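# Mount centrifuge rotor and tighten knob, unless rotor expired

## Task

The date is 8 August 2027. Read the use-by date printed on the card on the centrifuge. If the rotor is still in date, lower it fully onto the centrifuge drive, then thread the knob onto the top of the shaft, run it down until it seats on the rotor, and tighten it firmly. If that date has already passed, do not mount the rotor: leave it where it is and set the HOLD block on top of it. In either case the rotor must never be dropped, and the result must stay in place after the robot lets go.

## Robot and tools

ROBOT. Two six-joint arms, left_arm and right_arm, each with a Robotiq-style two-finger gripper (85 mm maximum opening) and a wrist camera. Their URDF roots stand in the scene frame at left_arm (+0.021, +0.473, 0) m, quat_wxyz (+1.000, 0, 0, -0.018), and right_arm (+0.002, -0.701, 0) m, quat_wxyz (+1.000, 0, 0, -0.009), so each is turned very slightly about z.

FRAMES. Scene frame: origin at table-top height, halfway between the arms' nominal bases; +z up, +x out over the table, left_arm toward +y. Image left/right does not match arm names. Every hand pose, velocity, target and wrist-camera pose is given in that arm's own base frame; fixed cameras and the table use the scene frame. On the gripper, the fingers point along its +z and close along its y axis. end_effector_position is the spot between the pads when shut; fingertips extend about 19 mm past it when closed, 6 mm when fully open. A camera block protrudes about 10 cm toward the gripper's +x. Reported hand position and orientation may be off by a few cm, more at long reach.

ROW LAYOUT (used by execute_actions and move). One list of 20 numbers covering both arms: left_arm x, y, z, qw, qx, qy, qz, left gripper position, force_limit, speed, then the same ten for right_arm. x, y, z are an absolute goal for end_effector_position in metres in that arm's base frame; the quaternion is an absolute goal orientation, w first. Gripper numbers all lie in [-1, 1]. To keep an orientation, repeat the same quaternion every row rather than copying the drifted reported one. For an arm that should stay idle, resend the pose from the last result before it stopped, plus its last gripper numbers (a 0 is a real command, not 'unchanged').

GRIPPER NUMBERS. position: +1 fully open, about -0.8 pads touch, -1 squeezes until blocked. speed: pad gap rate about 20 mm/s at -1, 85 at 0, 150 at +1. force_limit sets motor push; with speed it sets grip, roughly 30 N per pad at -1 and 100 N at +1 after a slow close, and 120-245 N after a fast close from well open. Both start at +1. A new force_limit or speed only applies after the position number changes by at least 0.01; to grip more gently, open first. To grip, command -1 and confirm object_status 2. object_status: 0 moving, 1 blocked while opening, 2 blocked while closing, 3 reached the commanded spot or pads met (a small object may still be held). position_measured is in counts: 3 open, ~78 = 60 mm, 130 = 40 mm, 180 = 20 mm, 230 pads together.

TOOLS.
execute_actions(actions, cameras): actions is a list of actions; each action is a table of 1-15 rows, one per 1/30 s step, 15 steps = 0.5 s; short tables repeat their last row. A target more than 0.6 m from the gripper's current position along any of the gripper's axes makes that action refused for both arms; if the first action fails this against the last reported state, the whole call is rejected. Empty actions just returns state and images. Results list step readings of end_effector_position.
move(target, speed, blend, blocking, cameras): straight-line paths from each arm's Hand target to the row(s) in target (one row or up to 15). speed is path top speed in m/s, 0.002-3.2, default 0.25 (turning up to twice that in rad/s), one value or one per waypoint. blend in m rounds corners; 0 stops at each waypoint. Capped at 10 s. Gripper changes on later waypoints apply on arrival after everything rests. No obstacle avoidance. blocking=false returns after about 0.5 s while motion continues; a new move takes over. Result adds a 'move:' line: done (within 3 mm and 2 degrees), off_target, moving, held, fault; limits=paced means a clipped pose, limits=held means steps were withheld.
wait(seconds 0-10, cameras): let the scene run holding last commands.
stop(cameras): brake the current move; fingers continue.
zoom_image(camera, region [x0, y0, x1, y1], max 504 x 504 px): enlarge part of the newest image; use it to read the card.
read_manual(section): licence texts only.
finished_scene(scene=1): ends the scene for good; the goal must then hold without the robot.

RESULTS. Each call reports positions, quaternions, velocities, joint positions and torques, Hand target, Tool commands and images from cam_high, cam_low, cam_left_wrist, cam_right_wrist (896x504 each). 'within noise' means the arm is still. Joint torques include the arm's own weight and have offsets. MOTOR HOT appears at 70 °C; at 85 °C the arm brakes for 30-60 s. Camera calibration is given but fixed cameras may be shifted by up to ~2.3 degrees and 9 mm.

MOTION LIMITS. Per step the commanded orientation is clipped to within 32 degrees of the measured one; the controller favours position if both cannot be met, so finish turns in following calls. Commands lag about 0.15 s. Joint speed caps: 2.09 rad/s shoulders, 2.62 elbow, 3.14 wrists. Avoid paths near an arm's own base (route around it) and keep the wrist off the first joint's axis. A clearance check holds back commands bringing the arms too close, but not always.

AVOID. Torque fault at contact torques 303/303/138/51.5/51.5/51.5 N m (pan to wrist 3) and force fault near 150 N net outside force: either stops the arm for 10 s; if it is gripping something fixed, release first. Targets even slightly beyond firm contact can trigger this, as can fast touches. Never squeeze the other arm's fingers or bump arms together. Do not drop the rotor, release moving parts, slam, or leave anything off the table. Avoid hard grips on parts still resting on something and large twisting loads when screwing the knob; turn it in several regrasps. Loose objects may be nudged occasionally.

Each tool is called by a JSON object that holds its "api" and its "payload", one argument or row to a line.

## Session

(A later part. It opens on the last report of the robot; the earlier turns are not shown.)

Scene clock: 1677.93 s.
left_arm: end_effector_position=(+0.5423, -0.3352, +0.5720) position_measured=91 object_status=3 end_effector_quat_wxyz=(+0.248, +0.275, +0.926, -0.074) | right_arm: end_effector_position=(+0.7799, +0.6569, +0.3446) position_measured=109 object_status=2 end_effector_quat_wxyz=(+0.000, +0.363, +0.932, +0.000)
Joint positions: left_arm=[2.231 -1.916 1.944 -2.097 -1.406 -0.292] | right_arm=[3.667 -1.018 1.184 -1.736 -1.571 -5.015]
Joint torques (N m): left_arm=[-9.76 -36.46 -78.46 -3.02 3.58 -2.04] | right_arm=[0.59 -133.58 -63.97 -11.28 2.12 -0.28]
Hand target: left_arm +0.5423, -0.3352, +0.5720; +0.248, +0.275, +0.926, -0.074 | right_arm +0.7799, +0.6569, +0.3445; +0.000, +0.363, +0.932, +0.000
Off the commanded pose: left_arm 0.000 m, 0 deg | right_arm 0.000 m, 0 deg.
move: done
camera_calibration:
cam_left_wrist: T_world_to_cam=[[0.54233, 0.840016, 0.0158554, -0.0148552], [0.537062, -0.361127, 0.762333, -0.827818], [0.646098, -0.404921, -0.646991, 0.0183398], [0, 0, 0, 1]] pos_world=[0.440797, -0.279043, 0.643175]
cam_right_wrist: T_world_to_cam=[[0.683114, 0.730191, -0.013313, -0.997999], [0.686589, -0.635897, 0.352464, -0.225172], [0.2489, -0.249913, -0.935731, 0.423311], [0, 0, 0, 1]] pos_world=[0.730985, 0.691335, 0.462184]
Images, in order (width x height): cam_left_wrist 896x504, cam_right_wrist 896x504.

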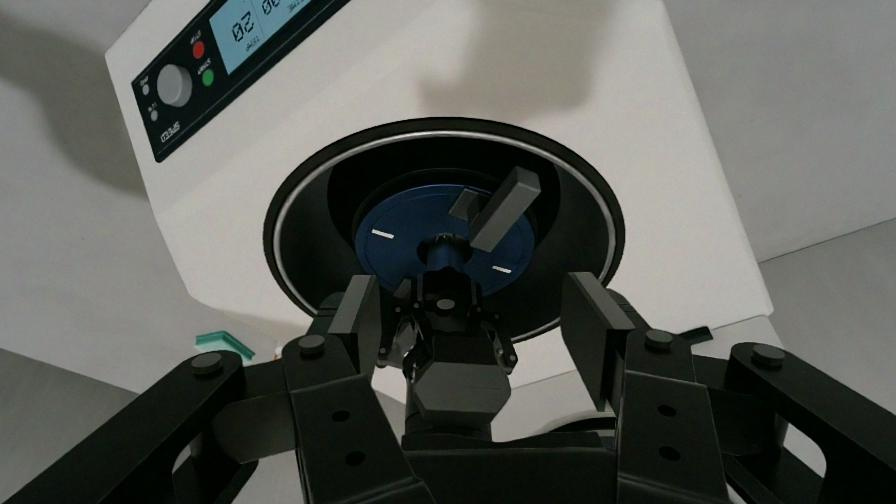

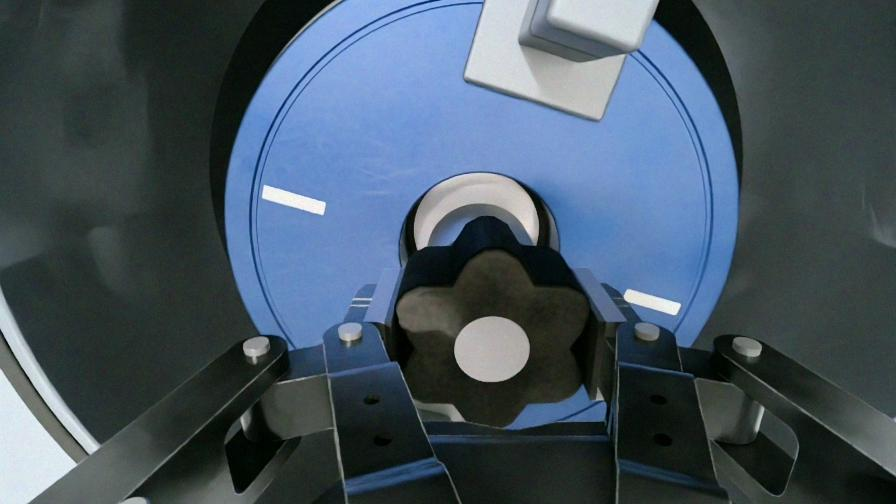

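{"api": "move", "payload": {
  "target": [0.5423,-0.3352,0.572,0.2481,0.2749,0.9262,-0.0736,0.3,1,0, 0.7799,0.6569,0.3425,0,-0.36325,-0.93169,0,-1,-0.7,-1],
  "speed": 0.008,
  "cameras": ["cam_right_wrist"]
}}

{"api": "zoom_image", "payload": {
  "camera": "cam_right_wrist",
  "region": [440, 300, 545, 400]
}}

Scene clock: 1704.37 s.
left_arm: end_effector_position=(+0.5423, -0.3352, +0.5720) position_measured=91 object_status=3 end_effector_quat_wxyz=(+0.248, +0.275, +0.926, -0.074) | right_arm: end_effector_position=(+0.7799, +0.6569, +0.3426) position_measured=109 object_status=2 end_effector_quat_wxyz=(+0.000, +0.363, +0.932, +0.000)
Joint positions: left_arm=[2.231 -1.916 1.944 -2.097 -1.406 -0.292] | right_arm=[3.667 -1.017 1.186 -1.74 -1.571 -5.015]
Joint torques (N m): left_arm=[-8.97 -40.36 -77.13 -2.6 3.17 -1.42] | right_arm=[-7.09 -133.5 -65.57 -11.46 2.01 -0.03]
Hand target: left_arm +0.5423, -0.3352, +0.5720; +0.248, +0.275, +0.926, -0.074 | right_arm +0.7799, +0.6569, +0.3425; +0.000, +0.363, +0.932, +0.000
Off the commanded pose: left_arm 0.000 m, 0 deg | right_arm 0.000 m, 0 deg.
move: done
camera_calibration:
cam_right_wrist: T_world_to_cam=[[0.683114, 0.730191, -0.013313, -0.998026], [0.686589, -0.635897, 0.352464, -0.224467], [0.2489, -0.249913, -0.935731, 0.42144], [0, 0, 0, 1]] pos_world=[0.730985, 0.691335, 0.460184]
Images, in order (width x height): cam_right_wrist 896x504.

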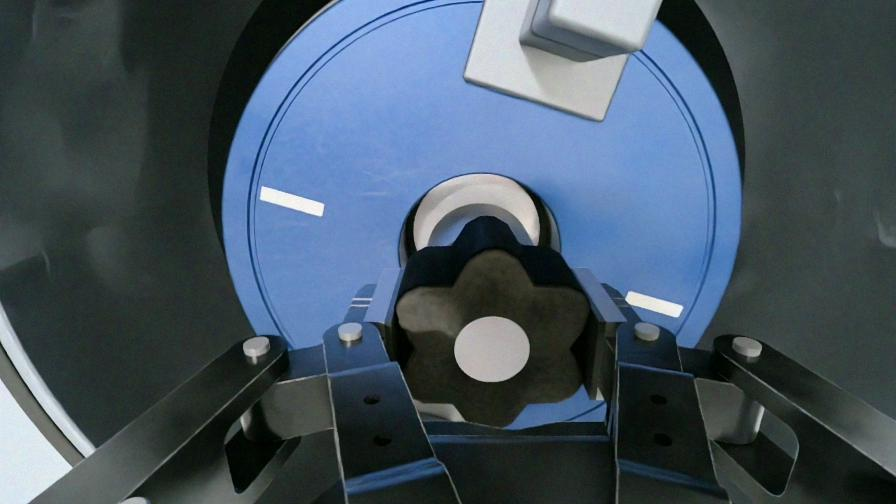

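Scaled by 4.800 from the camera's 896x504 image, which has a finer 1280x720 frame.

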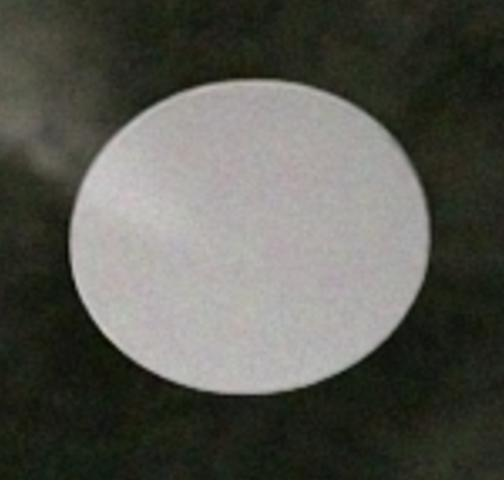

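{"api": "move", "payload": {
  "target": [0.5423,-0.3352,0.572,0.2481,0.2749,0.9262,-0.0736,0.3,1,0, 0.7799,0.6569,0.3405,0,-0.36325,-0.93169,0,-1,-0.7,-1],
  "speed": 0.008,
  "cameras": ["cam_right_wrist"]
}}

{"api": "zoom_image", "payload": {
  "camera": "cam_right_wrist",
  "region": [440, 300, 545, 400]
}}

Scene clock: 1711.23 s.
left_arm: end_effector_position=(+0.5423, -0.3352, +0.5720) position_measured=91 object_status=3 end_effector_quat_wxyz=(+0.248, +0.275, +0.926, -0.074) | right_arm: end_effector_position=(+0.7799, +0.6569, +0.3406) position_measured=109 object_status=2 end_effector_quat_wxyz=(+0.000, +0.363, +0.932, +0.000)
Joint positions: left_arm=[2.231 -1.916 1.944 -2.097 -1.406 -0.292] | right_arm=[3.667 -1.017 1.189 -1.743 -1.571 -5.015]
Joint torques (N m): left_arm=[-6.55 -40.18 -76.29 -2.48 3.75 -1.73] | right_arm=[-15.86 -133.93 -65.19 -11.86 2.23 -0.19]
Hand target: left_arm +0.5423, -0.3352, +0.5720; +0.248, +0.275, +0.926, -0.074 | right_arm +0.7799, +0.6569, +0.3405; +0.000, +0.363, +0.932, +0.000
Off the commanded pose: left_arm 0.000 m, 0 deg | right_arm 0.000 m, 0 deg.
move: done
camera_calibration:
cam_right_wrist: T_world_to_cam=[[0.683114, 0.730191, -0.013313, -0.998052], [0.686589, -0.635897, 0.352464, -0.223762], [0.2489, -0.249913, -0.935731, 0.419569], [0, 0, 0, 1]] pos_world=[0.730985, 0.691335, 0.458184]
Images, in order (width x height): cam_right_wrist 896x504.

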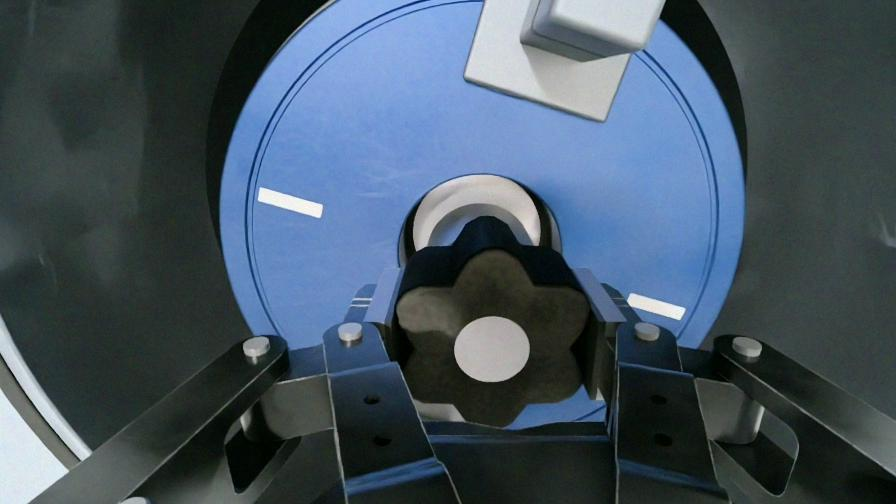

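Scaled by 4.800 from the camera's 896x504 image, which has a finer 1280x720 frame.

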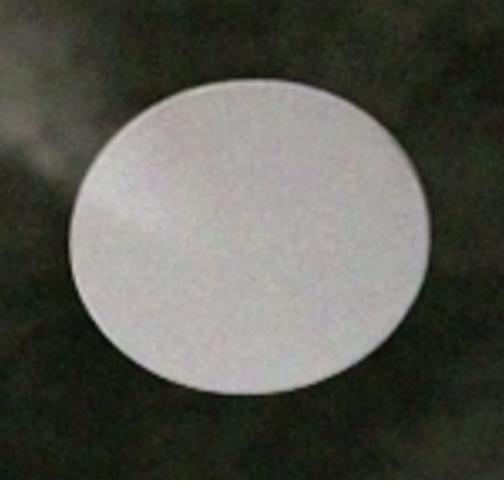

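{"api": "move", "payload": {
  "target": [0.5423,-0.3352,0.572,0.2481,0.2749,0.9262,-0.0736,0.3,1,0, 0.7799,0.6569,0.3385,0,-0.36325,-0.93169,0,-1,-0.7,-1],
  "speed": 0.008,
  "cameras": ["cam_right_wrist"]
}}

{"api": "zoom_image", "payload": {
  "camera": "cam_right_wrist",
  "region": [440, 300, 545, 400]
}}

Scene clock: 1716.27 s.
left_arm: end_effector_position=(+0.5423, -0.3352, +0.5720) position_measured=91 object_status=3 end_effector_quat_wxyz=(+0.248, +0.275, +0.926, -0.074) | right_arm: end_effector_position=(+0.7799, +0.6569, +0.3386) position_measured=109 object_status=2 end_effector_quat_wxyz=(+0.000, +0.363, +0.932, +0.000)
Joint positions: left_arm=[2.231 -1.916 1.944 -2.097 -1.406 -0.292] | right_arm=[3.667 -1.016 1.191 -1.746 -1.571 -5.015]
Joint torques (N m): left_arm=[-8.83 -38.75 -77.22 -2.92 3.09 -1.09] | right_arm=[-17.78 -133.47 -66.16 -11.25 2.33 -0.07]
Hand target: left_arm +0.5423, -0.3352, +0.5720; +0.248, +0.275, +0.926, -0.074 | right_arm +0.7799, +0.6569, +0.3385; +0.000, +0.363, +0.932, +0.000
Off the commanded pose: left_arm 0.000 m, 0 deg | right_arm 0.000 m, 0 deg.
move: done
camera_calibration:
cam_right_wrist: T_world_to_cam=[[0.683114, 0.730191, -0.013313, -0.998079], [0.686589, -0.635897, 0.352464, -0.223057], [0.2489, -0.249913, -0.935731, 0.417697], [0, 0, 0, 1]] pos_world=[0.730985, 0.691335, 0.456184]
Images, in order (width x height): cam_right_wrist 896x504.

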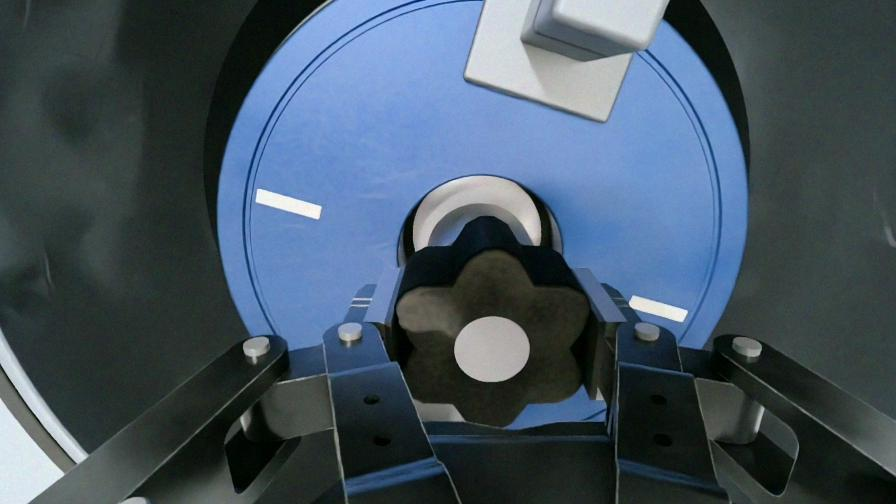

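Scaled by 4.800 from the camera's 896x504 image, which has a finer 1280x720 frame.

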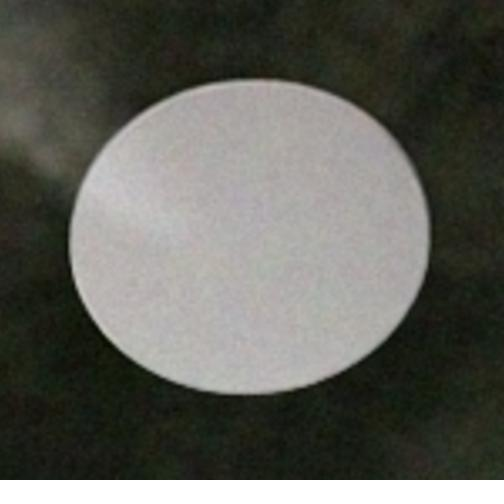

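{"api": "move", "payload": {
  "target": [0.5423,-0.3352,0.572,0.2481,0.2749,0.9262,-0.0736,0.3,1,0, 0.7799,0.6569,0.3365,0,-0.36325,-0.93169,0,-1,-0.7,-1],
  "speed": 0.008,
  "cameras": ["cam_right_wrist"]
}}

{"api": "zoom_image", "payload": {
  "camera": "cam_right_wrist",
  "region": [440, 300, 545, 400]
}}

Scene clock: 1721.20 s.
left_arm: end_effector_position=(+0.5423, -0.3352, +0.5720) position_measured=91 object_status=3 end_effector_quat_wxyz=(+0.248, +0.275, +0.926, -0.074) | right_arm: end_effector_position=(+0.7799, +0.6569, +0.3366) position_measured=109 object_status=2 end_effector_quat_wxyz=(+0.000, +0.363, +0.932, +0.000)
Joint positions: left_arm=[2.231 -1.916 1.944 -2.097 -1.406 -0.292] | right_arm=[3.667 -1.016 1.194 -1.749 -1.571 -5.015]
Joint torques (N m): left_arm=[-8.28 -39.24 -77.82 -2.86 3.55 -1.14] | right_arm=[-16.25 -133.13 -65.5 -11.75 2.29 -0.09]
Hand target: left_arm +0.5423, -0.3352, +0.5720; +0.248, +0.275, +0.926, -0.074 | right_arm +0.7799, +0.6569, +0.3365; +0.000, +0.363, +0.932, +0.000
Off the commanded pose: left_arm 0.000 m, 0 deg | right_arm 0.000 m, 0 deg.
move: done
camera_calibration:
cam_right_wrist: T_world_to_cam=[[0.683114, 0.730191, -0.013313, -0.998105], [0.686589, -0.635897, 0.352464, -0.222352], [0.2489, -0.249913, -0.935731, 0.415826], [0, 0, 0, 1]] pos_world=[0.730985, 0.691335, 0.454184]
Images, in order (width x height): cam_right_wrist 896x504.

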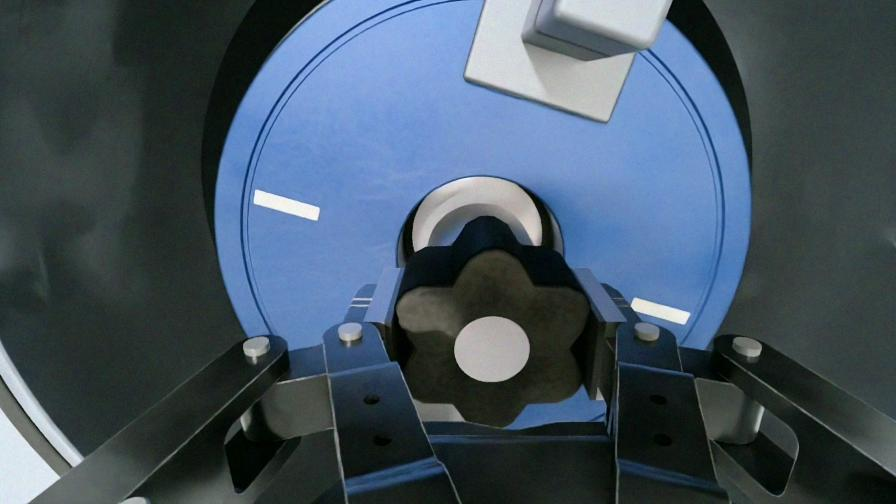

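Scaled by 4.800 from the camera's 896x504 image, which has a finer 1280x720 frame.

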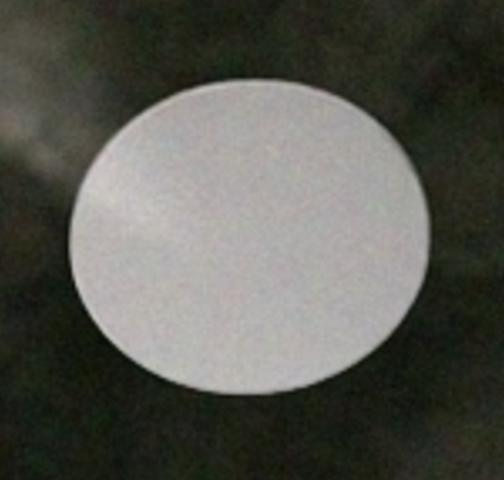

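{"api": "execute_actions", "payload": {
  "actions": [],
  "cameras": ["cam_left_wrist", "cam_high"]
}}

{"api": "zoom_image", "payload": {
  "camera": "cam_left_wrist",
  "region": [400, 225, 490, 295]
}}

{"api": "zoom_image", "payload": {
  "camera": "cam_high",
  "region": [400, 170, 480, 240]
}}

Scene clock: 1725.10 s.
left_arm: end_effector_position=(+0.5423, -0.3352, +0.5720) position_measured=91 object_status=3 end_effector_quat_wxyz=(+0.248, +0.275, +0.926, -0.074) | right_arm: end_effector_position=(+0.7799, +0.6569, +0.3365) position_measured=109 object_status=2 end_effector_quat_wxyz=(+0.000, +0.363, +0.932, +0.000)
Joint positions: left_arm=[2.231 -1.916 1.944 -2.097 -1.406 -0.292] | right_arm=[3.667 -1.016 1.194 -1.749 -1.571 -5.015]
Joint velocities: within noise
Joint torques (N m): left_arm=[-7.78 -38.48 -76.71 -2.91 2.69 -1.4] | right_arm=[-17.11 -133.34 -65.98 -11.33 2.42 0.02]
Hand target: left_arm +0.5423, -0.3352, +0.5720; +0.248, +0.275, +0.926, -0.074 | right_arm +0.7799, +0.6569, +0.3365; +0.000, +0.363, +0.932, +0.000
Tool commands: left_gripper/position=+0.3 left_gripper/force_limit=+1.0 left_gripper/speed=+0.0 right_gripper/position=-1.0 right_gripper/force_limit=-0.7 right_gripper/speed=-1.0
Off the commanded pose: left_arm 0.000 m, 0 deg | right_arm 0.000 m, 0 deg.
camera_calibration:
cam_left_wrist: T_world_to_cam=[[0.54233, 0.840016, 0.0158554, -0.0148552], [0.537062, -0.361127, 0.762333, -0.827818], [0.646098, -0.404921, -0.646991, 0.0183398], [0, 0, 0, 1]] pos_world=[0.440797, -0.279043, 0.643175]
Images, in order (width x height): cam_high 896x504, cam_left_wrist 896x504.

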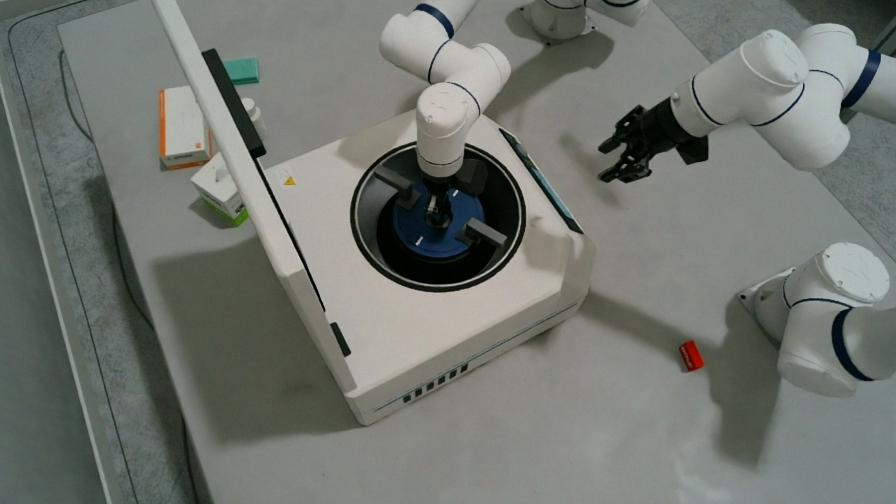

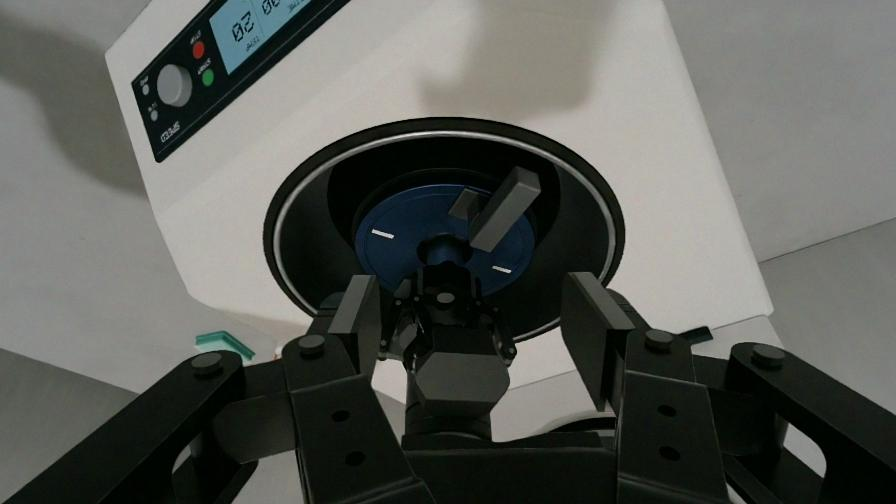

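Scaled by 5.600 from the camera's 896x504 image, which has a finer 1280x720 frame.

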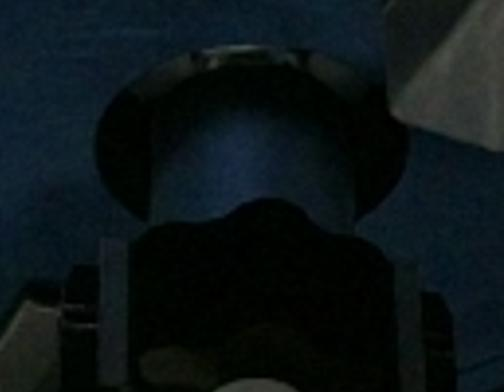

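Scaled by 6.300 from the camera's 896x504 image, which has a finer 1280x720 frame.

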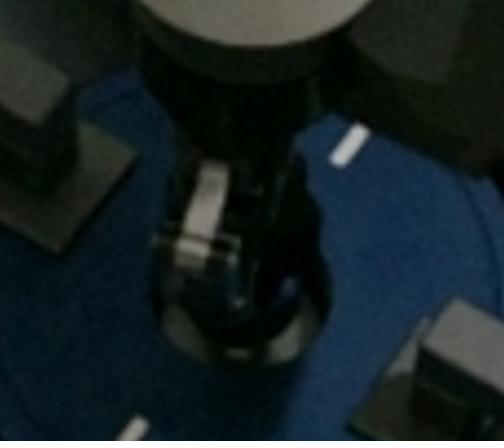

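{"api": "move", "payload": {
  "target": [0.5423,-0.3352,0.572,0.2481,0.2749,0.9262,-0.0736,0.3,1,0, 0.7799,0.6569,0.3345,0,-0.36325,-0.93169,0,-1,-0.7,-1],
  "speed": 0.008,
  "cameras": ["cam_right_wrist"]
}}

{"api": "zoom_image", "payload": {
  "camera": "cam_right_wrist",
  "region": [440, 300, 545, 400]
}}

Scene clock: 1730.43 s.
left_arm: end_effector_position=(+0.5423, -0.3352, +0.5720) position_measured=91 object_status=3 end_effector_quat_wxyz=(+0.248, +0.275, +0.926, -0.074) | right_arm: end_effector_position=(+0.7799, +0.6569, +0.3346) position_measured=109 object_status=2 end_effector_quat_wxyz=(+0.000, +0.363, +0.932, +0.000)
Joint positions: left_arm=[2.231 -1.916 1.944 -2.097 -1.406 -0.292] | right_arm=[3.667 -1.015 1.197 -1.752 -1.571 -5.015]
Joint torques (N m): left_arm=[-7.58 -37.35 -77.39 -2.87 3.19 -1.54] | right_arm=[-16.75 -132.36 -65.3 -11.31 2.5 -0.12]
Hand target: left_arm +0.5423, -0.3352, +0.5720; +0.248, +0.275, +0.926, -0.074 | right_arm +0.7799, +0.6569, +0.3345; +0.000, +0.363, +0.932, +0.000
Off the commanded pose: left_arm 0.000 m, 0 deg | right_arm 0.000 m, 0 deg.
move: done
camera_calibration:
cam_right_wrist: T_world_to_cam=[[0.683114, 0.730191, -0.013313, -0.998132], [0.686589, -0.635897, 0.352464, -0.221647], [0.2489, -0.249913, -0.935731, 0.413954], [0, 0, 0, 1]] pos_world=[0.730985, 0.691335, 0.452184]
Images, in order (width x height): cam_right_wrist 896x504.

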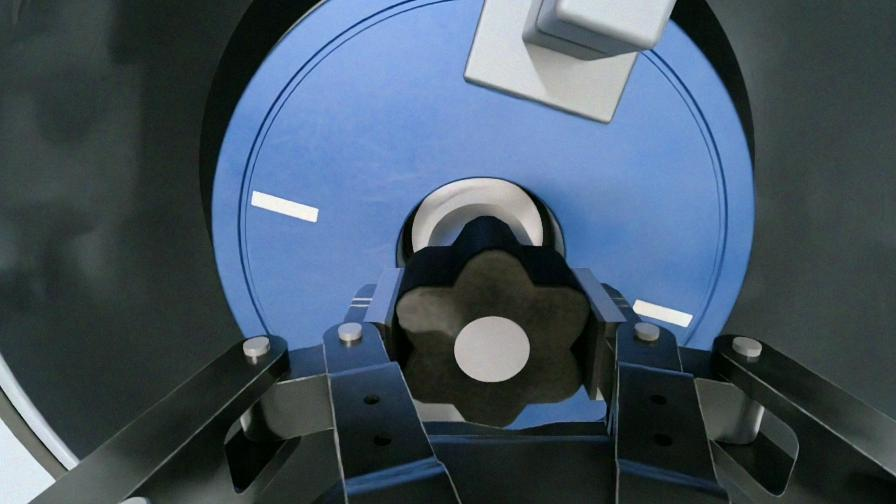

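Scaled by 4.800 from the camera's 896x504 image, which has a finer 1280x720 frame.

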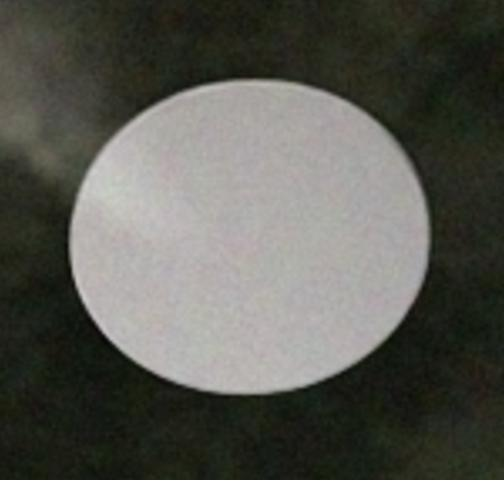

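{"api": "move", "payload": {
  "target": [0.5423,-0.3352,0.572,0.2481,0.2749,0.9262,-0.0736,0.3,1,0, 0.7799,0.6569,0.3325,0,-0.36325,-0.93169,0,-1,-0.7,-1],
  "speed": 0.008,
  "cameras": ["cam_right_wrist"]
}}

{"api": "zoom_image", "payload": {
  "camera": "cam_right_wrist",
  "region": [440, 300, 545, 400]
}}

Scene clock: 1733.77 s.
left_arm: end_effector_position=(+0.5423, -0.3352, +0.5720) position_measured=91 object_status=3 end_effector_quat_wxyz=(+0.248, +0.275, +0.926, -0.074) | right_arm: end_effector_position=(+0.7799, +0.6569, +0.3326) position_measured=109 object_status=2 end_effector_quat_wxyz=(+0.000, +0.363, +0.932, +0.000)
Joint positions: left_arm=[2.231 -1.916 1.944 -2.097 -1.406 -0.292] | right_arm=[3.667 -1.014 1.199 -1.756 -1.571 -5.015]
Joint torques (N m): left_arm=[-8.01 -39.26 -77.82 -2.63 3.01 -1.37] | right_arm=[-17.8 -134.41 -66.27 -11.58 2.19 0.13]
Hand target: left_arm +0.5423, -0.3352, +0.5720; +0.248, +0.275, +0.926, -0.074 | right_arm +0.7799, +0.6569, +0.3325; +0.000, +0.363, +0.932, +0.000
Off the commanded pose: left_arm 0.000 m, 0 deg | right_arm 0.000 m, 0 deg.
move: done
camera_calibration:
cam_right_wrist: T_world_to_cam=[[0.683114, 0.730191, -0.013313, -0.998159], [0.686589, -0.635897, 0.352464, -0.220943], [0.2489, -0.249913, -0.935731, 0.412083], [0, 0, 0, 1]] pos_world=[0.730985, 0.691335, 0.450184]
Images, in order (width x height): cam_right_wrist 896x504.

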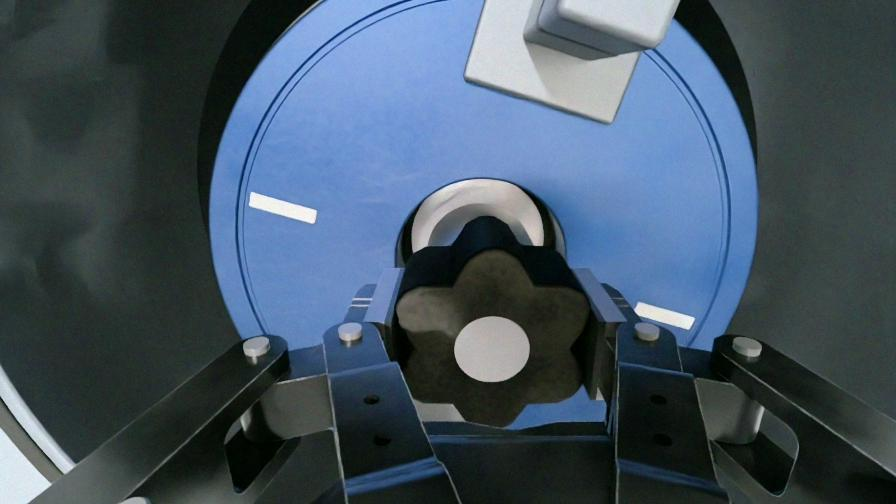

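Scaled by 4.800 from the camera's 896x504 image, which has a finer 1280x720 frame.

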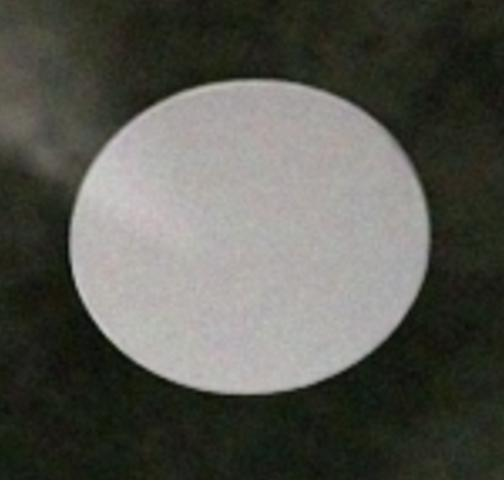

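{"api": "move", "payload": {
  "target": [0.5423,-0.3352,0.572,0.2481,0.2749,0.9262,-0.0736,0.3,1,0, 0.7799,0.6569,0.3305,0,-0.36325,-0.93169,0,-1,-0.7,-1],
  "speed": 0.008,
  "cameras": ["cam_right_wrist"]
}}

{"api": "zoom_image", "payload": {
  "camera": "cam_right_wrist",
  "region": [440, 300, 545, 400]
}}

Scene clock: 1738.87 s.
left_arm: end_effector_position=(+0.5423, -0.3352, +0.5720) position_measured=91 object_status=3 end_effector_quat_wxyz=(+0.248, +0.275, +0.926, -0.074) | right_arm: end_effector_position=(+0.7799, +0.6569, +0.3306) position_measured=109 object_status=2 end_effector_quat_wxyz=(+0.000, +0.363, +0.932, +0.000)
Joint positions: left_arm=[2.231 -1.916 1.944 -2.097 -1.406 -0.292] | right_arm=[3.667 -1.014 1.202 -1.759 -1.571 -5.015]
Joint torques (N m): left_arm=[-10.49 -38.99 -76.69 -2.39 3.32 -0.75] | right_arm=[-18.52 -132.25 -65.37 -11.13 2.19 -0.07]
Hand target: left_arm +0.5423, -0.3352, +0.5720; +0.248, +0.275, +0.926, -0.074 | right_arm +0.7799, +0.6569, +0.3305; +0.000, +0.363, +0.932, +0.000
Off the commanded pose: left_arm 0.000 m, 0 deg | right_arm 0.000 m, 0 deg.
move: done
camera_calibration:
cam_right_wrist: T_world_to_cam=[[0.683114, 0.730191, -0.013313, -0.998185], [0.686589, -0.635897, 0.352464, -0.220238], [0.2489, -0.249913, -0.935731, 0.410211], [0, 0, 0, 1]] pos_world=[0.730985, 0.691335, 0.448184]
Images, in order (width x height): cam_right_wrist 896x504.

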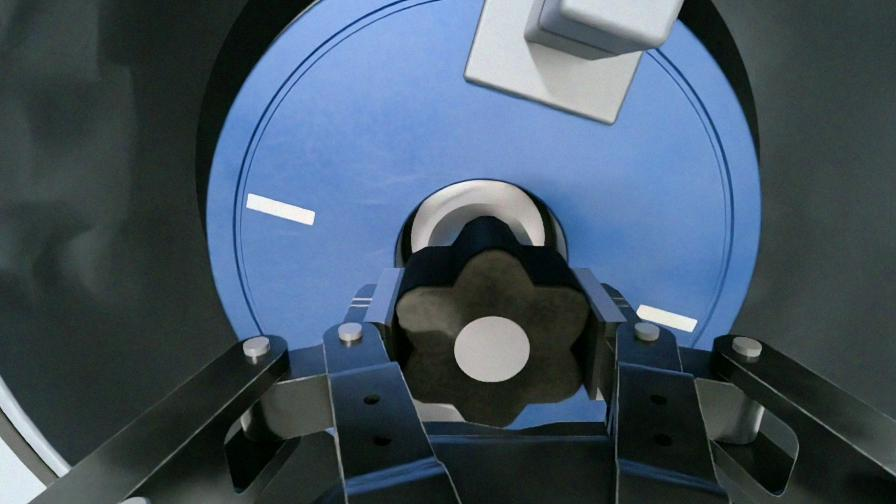

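Scaled by 4.800 from the camera's 896x504 image, which has a finer 1280x720 frame.

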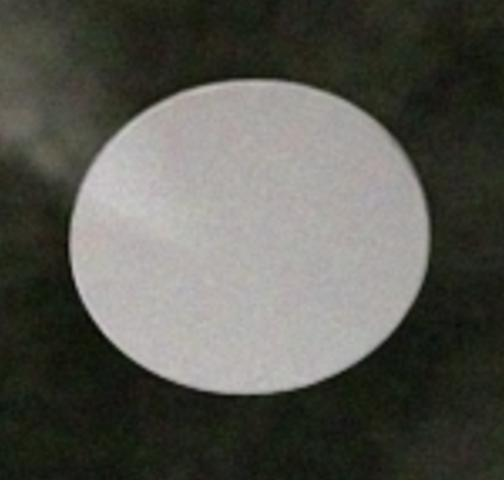

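{"api": "zoom_image", "payload": {
  "camera": "cam_right_wrist",
  "region": [380, 160, 600, 280]
}}

{"api": "execute_actions", "payload": {
  "actions": [],
  "cameras": ["cam_left_wrist"]
}}

{"api": "zoom_image", "payload": {
  "camera": "cam_left_wrist",
  "region": [400, 225, 490, 295]
}}

Scaled by 2.291 from the camera's 896x504 image, which has a finer 1280x720 frame.

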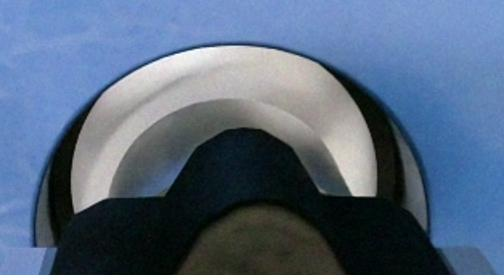

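Scene clock: 1743.53 s.
left_arm: end_effector_position=(+0.5423, -0.3352, +0.5720) position_measured=91 object_status=3 end_effector_quat_wxyz=(+0.248, +0.275, +0.926, -0.074) | right_arm: end_effector_position=(+0.7799, +0.6569, +0.3305) position_measured=109 object_status=2 end_effector_quat_wxyz=(+0.000, +0.363, +0.932, +0.000)
Joint positions: left_arm=[2.231 -1.916 1.944 -2.097 -1.406 -0.292] | right_arm=[3.667 -1.014 1.202 -1.759 -1.571 -5.015]
Joint velocities: within noise
Joint torques (N m): left_arm=[-7.96 -38.44 -77.12 -2.95 2.98 -1.36] | right_arm=[-18.53 -134.06 -65.19 -11.68 2.52 -0.04]
Hand target: left_arm +0.5423, -0.3352, +0.5720; +0.248, +0.275, +0.926, -0.074 | right_arm +0.7799, +0.6569, +0.3305; +0.000, +0.363, +0.932, +0.000
Tool commands: left_gripper/position=+0.3 left_gripper/force_limit=+1.0 left_gripper/speed=+0.0 right_gripper/position=-1.0 right_gripper/force_limit=-0.7 right_gripper/speed=-1.0
Off the commanded pose: left_arm 0.000 m, 0 deg | right_arm 0.000 m, 0 deg.
camera_calibration:
cam_left_wrist: T_world_to_cam=[[0.54233, 0.840016, 0.0158554, -0.0148552], [0.537062, -0.361127, 0.762333, -0.827818], [0.646098, -0.404921, -0.646991, 0.0183398], [0, 0, 0, 1]] pos_world=[0.440797, -0.279043, 0.643175]
Images, in order (width x height): cam_left_wrist 896x504.

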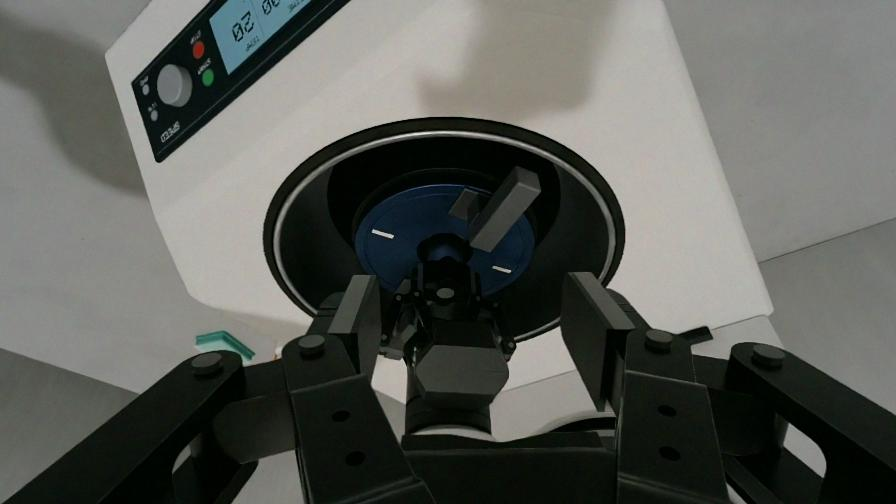

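Scaled by 5.600 from the camera's 896x504 image, which has a finer 1280x720 frame.

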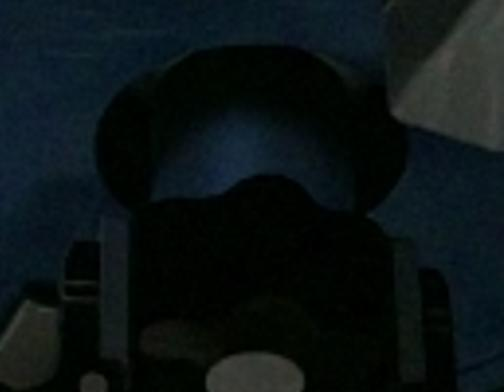

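{"api": "move", "payload": {
  "target": [0.5423,-0.3352,0.572,0.2481,0.2749,0.9262,-0.0736,0.3,1,0, 0.7799,0.6569,0.3288,0,-0.36325,-0.93169,0,-1,-0.7,-1],
  "speed": 0.008,
  "cameras": ["cam_right_wrist"]
}}

{"api": "zoom_image", "payload": {
  "camera": "cam_right_wrist",
  "region": [440, 300, 545, 400]
}}

Scene clock: 1747.93 s.
left_arm: end_effector_position=(+0.5423, -0.3352, +0.5720) position_measured=91 object_status=3 end_effector_quat_wxyz=(+0.248, +0.275, +0.926, -0.074) | right_arm: end_effector_position=(+0.7799, +0.6569, +0.3289) position_measured=109 object_status=2 end_effector_quat_wxyz=(+0.000, +0.363, +0.932, +0.000)
Joint positions: left_arm=[2.231 -1.916 1.944 -2.097 -1.406 -0.292] | right_arm=[3.667 -1.013 1.204 -1.762 -1.571 -5.015]
Joint torques (N m): left_arm=[-6.84 -39.08 -77.43 -2.76 2.95 -1.04] | right_arm=[-17.32 -132.87 -65.38 -11.57 2.33 0.15]
Hand target: left_arm +0.5423, -0.3352, +0.5720; +0.248, +0.275, +0.926, -0.074 | right_arm +0.7799, +0.6569, +0.3288; +0.000, +0.363, +0.932, +0.000
Off the commanded pose: left_arm 0.000 m, 0 deg | right_arm 0.000 m, 0 deg.
move: done
camera_calibration:
cam_right_wrist: T_world_to_cam=[[0.683114, 0.730191, -0.013313, -0.998208], [0.686589, -0.635897, 0.352464, -0.219638], [0.2489, -0.249913, -0.935731, 0.408621], [0, 0, 0, 1]] pos_world=[0.730985, 0.691335, 0.446484]
Images, in order (width x height): cam_right_wrist 896x504.

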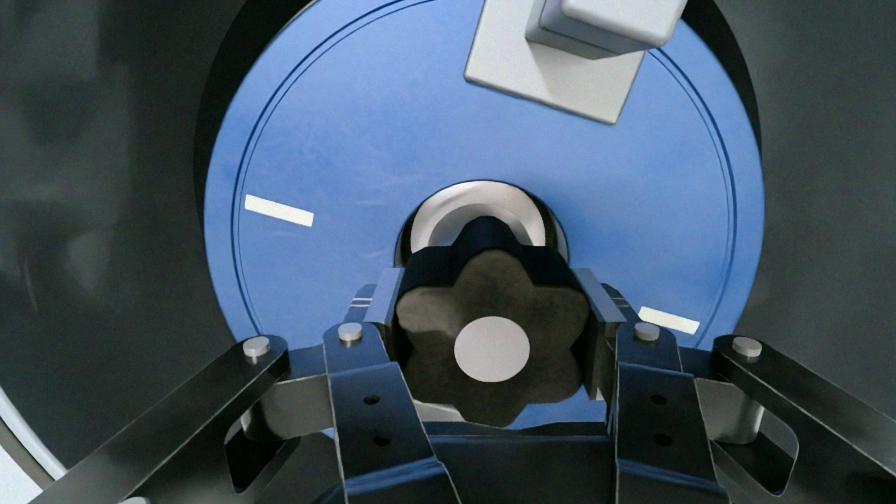

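Scaled by 4.800 from the camera's 896x504 image, which has a finer 1280x720 frame.

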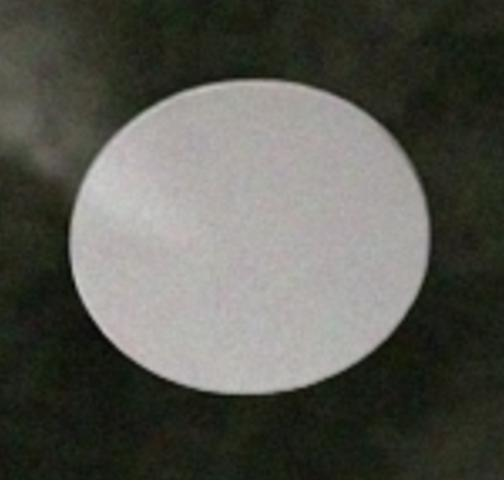

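{"api": "move", "payload": {
  "target": [0.5423,-0.3352,0.572,0.2481,0.2749,0.9262,-0.0736,0.3,1,0, 0.7799,0.6569,0.3272,0,-0.36325,-0.93169,0,-1,-0.7,-1],
  "speed": 0.006,
  "cameras": ["cam_right_wrist"]
}}

{"api": "zoom_image", "payload": {
  "camera": "cam_right_wrist",
  "region": [440, 300, 545, 400]
}}

Scene clock: 1751.33 s.
left_arm: end_effector_position=(+0.5423, -0.3352, +0.5720) position_measured=91 object_status=3 end_effector_quat_wxyz=(+0.248, +0.275, +0.926, -0.074) | right_arm: end_effector_position=(+0.7799, +0.6569, +0.3272) position_measured=109 object_status=2 end_effector_quat_wxyz=(+0.000, +0.363, +0.932, +0.000)
Joint positions: left_arm=[2.231 -1.916 1.944 -2.097 -1.406 -0.292] | right_arm=[3.667 -1.013 1.206 -1.764 -1.571 -5.015]
Joint torques (N m): left_arm=[-7.31 -38.19 -77.49 -2.76 2.98 -0.62] | right_arm=[-17.47 -132.57 -66.31 -11.94 2.27 0.13]
Hand target: left_arm +0.5423, -0.3352, +0.5720; +0.248, +0.275, +0.926, -0.074 | right_arm +0.7799, +0.6569, +0.3272; +0.000, +0.363, +0.932, +0.000
Off the commanded pose: left_arm 0.000 m, 0 deg | right_arm 0.000 m, 0 deg.
move: done
camera_calibration:
cam_right_wrist: T_world_to_cam=[[0.683114, 0.730191, -0.013313, -0.998229], [0.686589, -0.635897, 0.352464, -0.219075], [0.2489, -0.249913, -0.935731, 0.407123], [0, 0, 0, 1]] pos_world=[0.730985, 0.691335, 0.444884]
Images, in order (width x height): cam_right_wrist 896x504.

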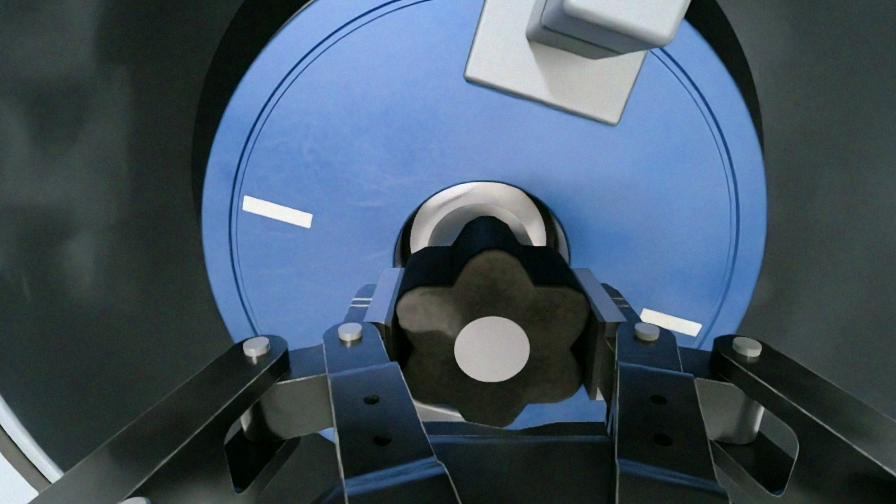

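Scaled by 4.800 from the camera's 896x504 image, which has a finer 1280x720 frame.

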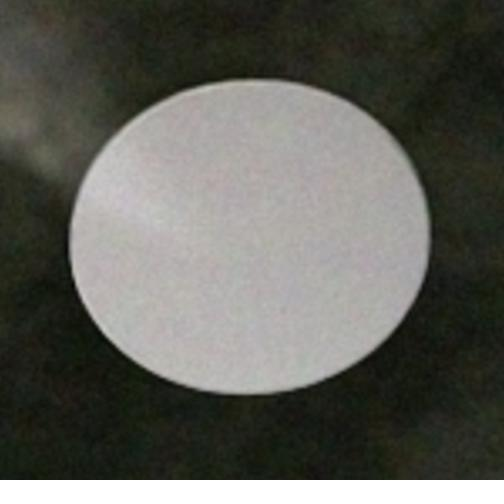

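{"api": "move", "payload": {
  "target": [0.5423,-0.3352,0.572,0.2481,0.2749,0.9262,-0.0736,0.3,1,0, 0.7799,0.6569,0.3252,0,-0.36325,-0.93169,0,-1,-0.7,-1],
  "speed": 0.008,
  "cameras": ["cam_right_wrist"]
}}

{"api": "zoom_image", "payload": {
  "camera": "cam_right_wrist",
  "region": [440, 300, 545, 400]
}}

Scene clock: 1765.87 s.
left_arm: end_effector_position=(+0.5423, -0.3352, +0.5720) position_measured=91 object_status=3 end_effector_quat_wxyz=(+0.248, +0.275, +0.926, -0.074) | right_arm: end_effector_position=(+0.7799, +0.6569, +0.3253) position_measured=109 object_status=2 end_effector_quat_wxyz=(+0.000, +0.363, +0.932, +0.000)
Joint positions: left_arm=[2.231 -1.916 1.944 -2.097 -1.406 -0.292] | right_arm=[3.667 -1.012 1.208 -1.767 -1.571 -5.015]
Joint torques (N m): left_arm=[-9.53 -37.9 -76.76 -2.88 3.11 -1.26] | right_arm=[-18.48 -133.38 -65.07 -11.64 2.18 -0.09]
Hand target: left_arm +0.5423, -0.3352, +0.5720; +0.248, +0.275, +0.926, -0.074 | right_arm +0.7799, +0.6569, +0.3252; +0.000, +0.363, +0.932, +0.000
Off the commanded pose: left_arm 0.000 m, 0 deg | right_arm 0.000 m, 0 deg.
move: done
camera_calibration:
cam_right_wrist: T_world_to_cam=[[0.683114, 0.730191, -0.013313, -0.998256], [0.686589, -0.635897, 0.352464, -0.21837], [0.2489, -0.249913, -0.935731, 0.405252], [0, 0, 0, 1]] pos_world=[0.730985, 0.691335, 0.442884]
Images, in order (width x height): cam_right_wrist 896x504.

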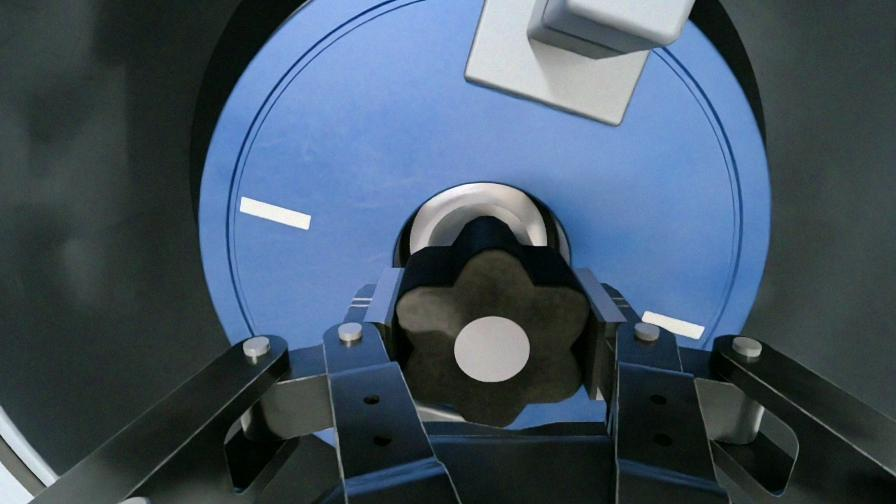

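Scaled by 4.800 from the camera's 896x504 image, which has a finer 1280x720 frame.

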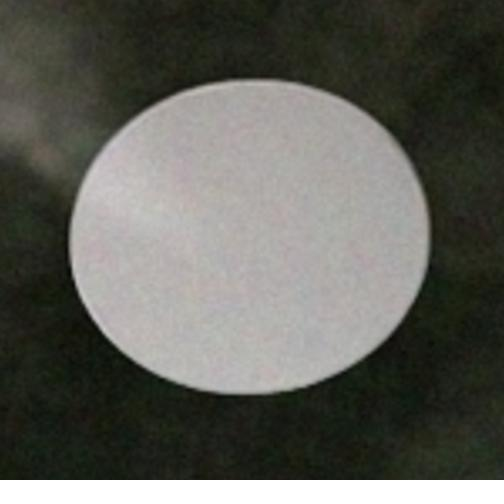

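{"api": "move", "payload": {
  "target": [0.5423,-0.3352,0.572,0.2481,0.2749,0.9262,-0.0736,0.3,1,0, 0.7799,0.6569,0.3235,0,-0.36325,-0.93169,0,-1,-0.7,-1],
  "speed": 0.006,
  "cameras": ["cam_right_wrist"]
}}

{"api": "zoom_image", "payload": {
  "camera": "cam_right_wrist",
  "region": [440, 300, 545, 400]
}}

Scene clock: 1769.30 s.
left_arm: end_effector_position=(+0.5423, -0.3352, +0.5720) position_measured=91 object_status=3 end_effector_quat_wxyz=(+0.248, +0.275, +0.926, -0.074) | right_arm: end_effector_position=(+0.7799, +0.6569, +0.3235) position_measured=109 object_status=2 end_effector_quat_wxyz=(+0.000, +0.363, +0.932, +0.000)
Joint positions: left_arm=[2.231 -1.916 1.944 -2.097 -1.406 -0.292] | right_arm=[3.667 -1.011 1.211 -1.77 -1.571 -5.015]
Joint torques (N m): left_arm=[-8.69 -39.14 -77.88 -2.89 3.27 -0.5] | right_arm=[-16.05 -132.76 -64.57 -11.52 2.02 0.09]
Hand target: left_arm +0.5423, -0.3352, +0.5720; +0.248, +0.275, +0.926, -0.074 | right_arm +0.7799, +0.6569, +0.3235; +0.000, +0.363, +0.932, +0.000
Off the commanded pose: left_arm 0.000 m, 0 deg | right_arm 0.000 m, 0 deg.
move: done
camera_calibration:
cam_right_wrist: T_world_to_cam=[[0.683114, 0.730191, -0.013313, -0.998279], [0.686589, -0.635897, 0.352464, -0.21777], [0.2489, -0.249913, -0.935731, 0.403661], [0, 0, 0, 1]] pos_world=[0.730985, 0.691335, 0.441184]
Images, in order (width x height): cam_right_wrist 896x504.

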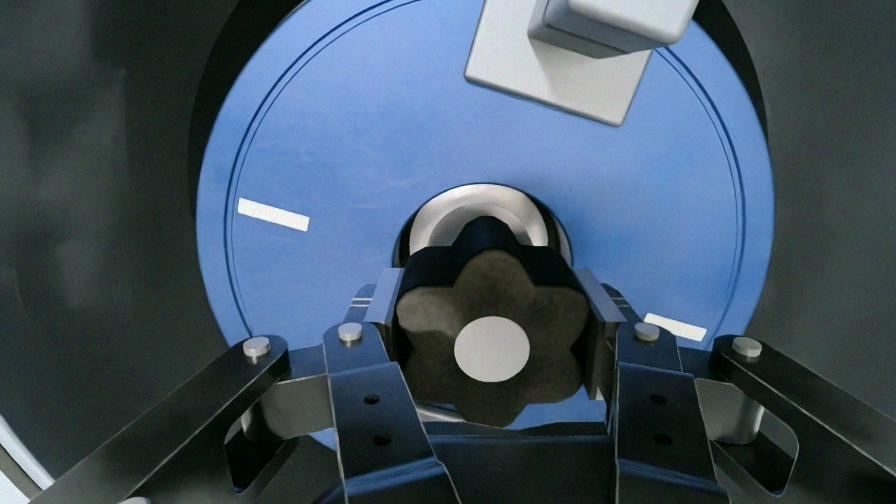

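Scaled by 4.800 from the camera's 896x504 image, which has a finer 1280x720 frame.

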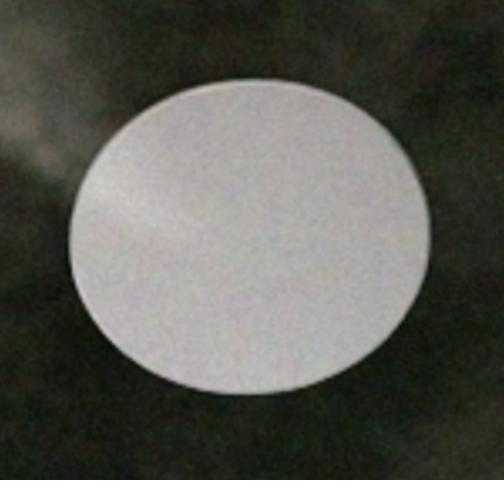

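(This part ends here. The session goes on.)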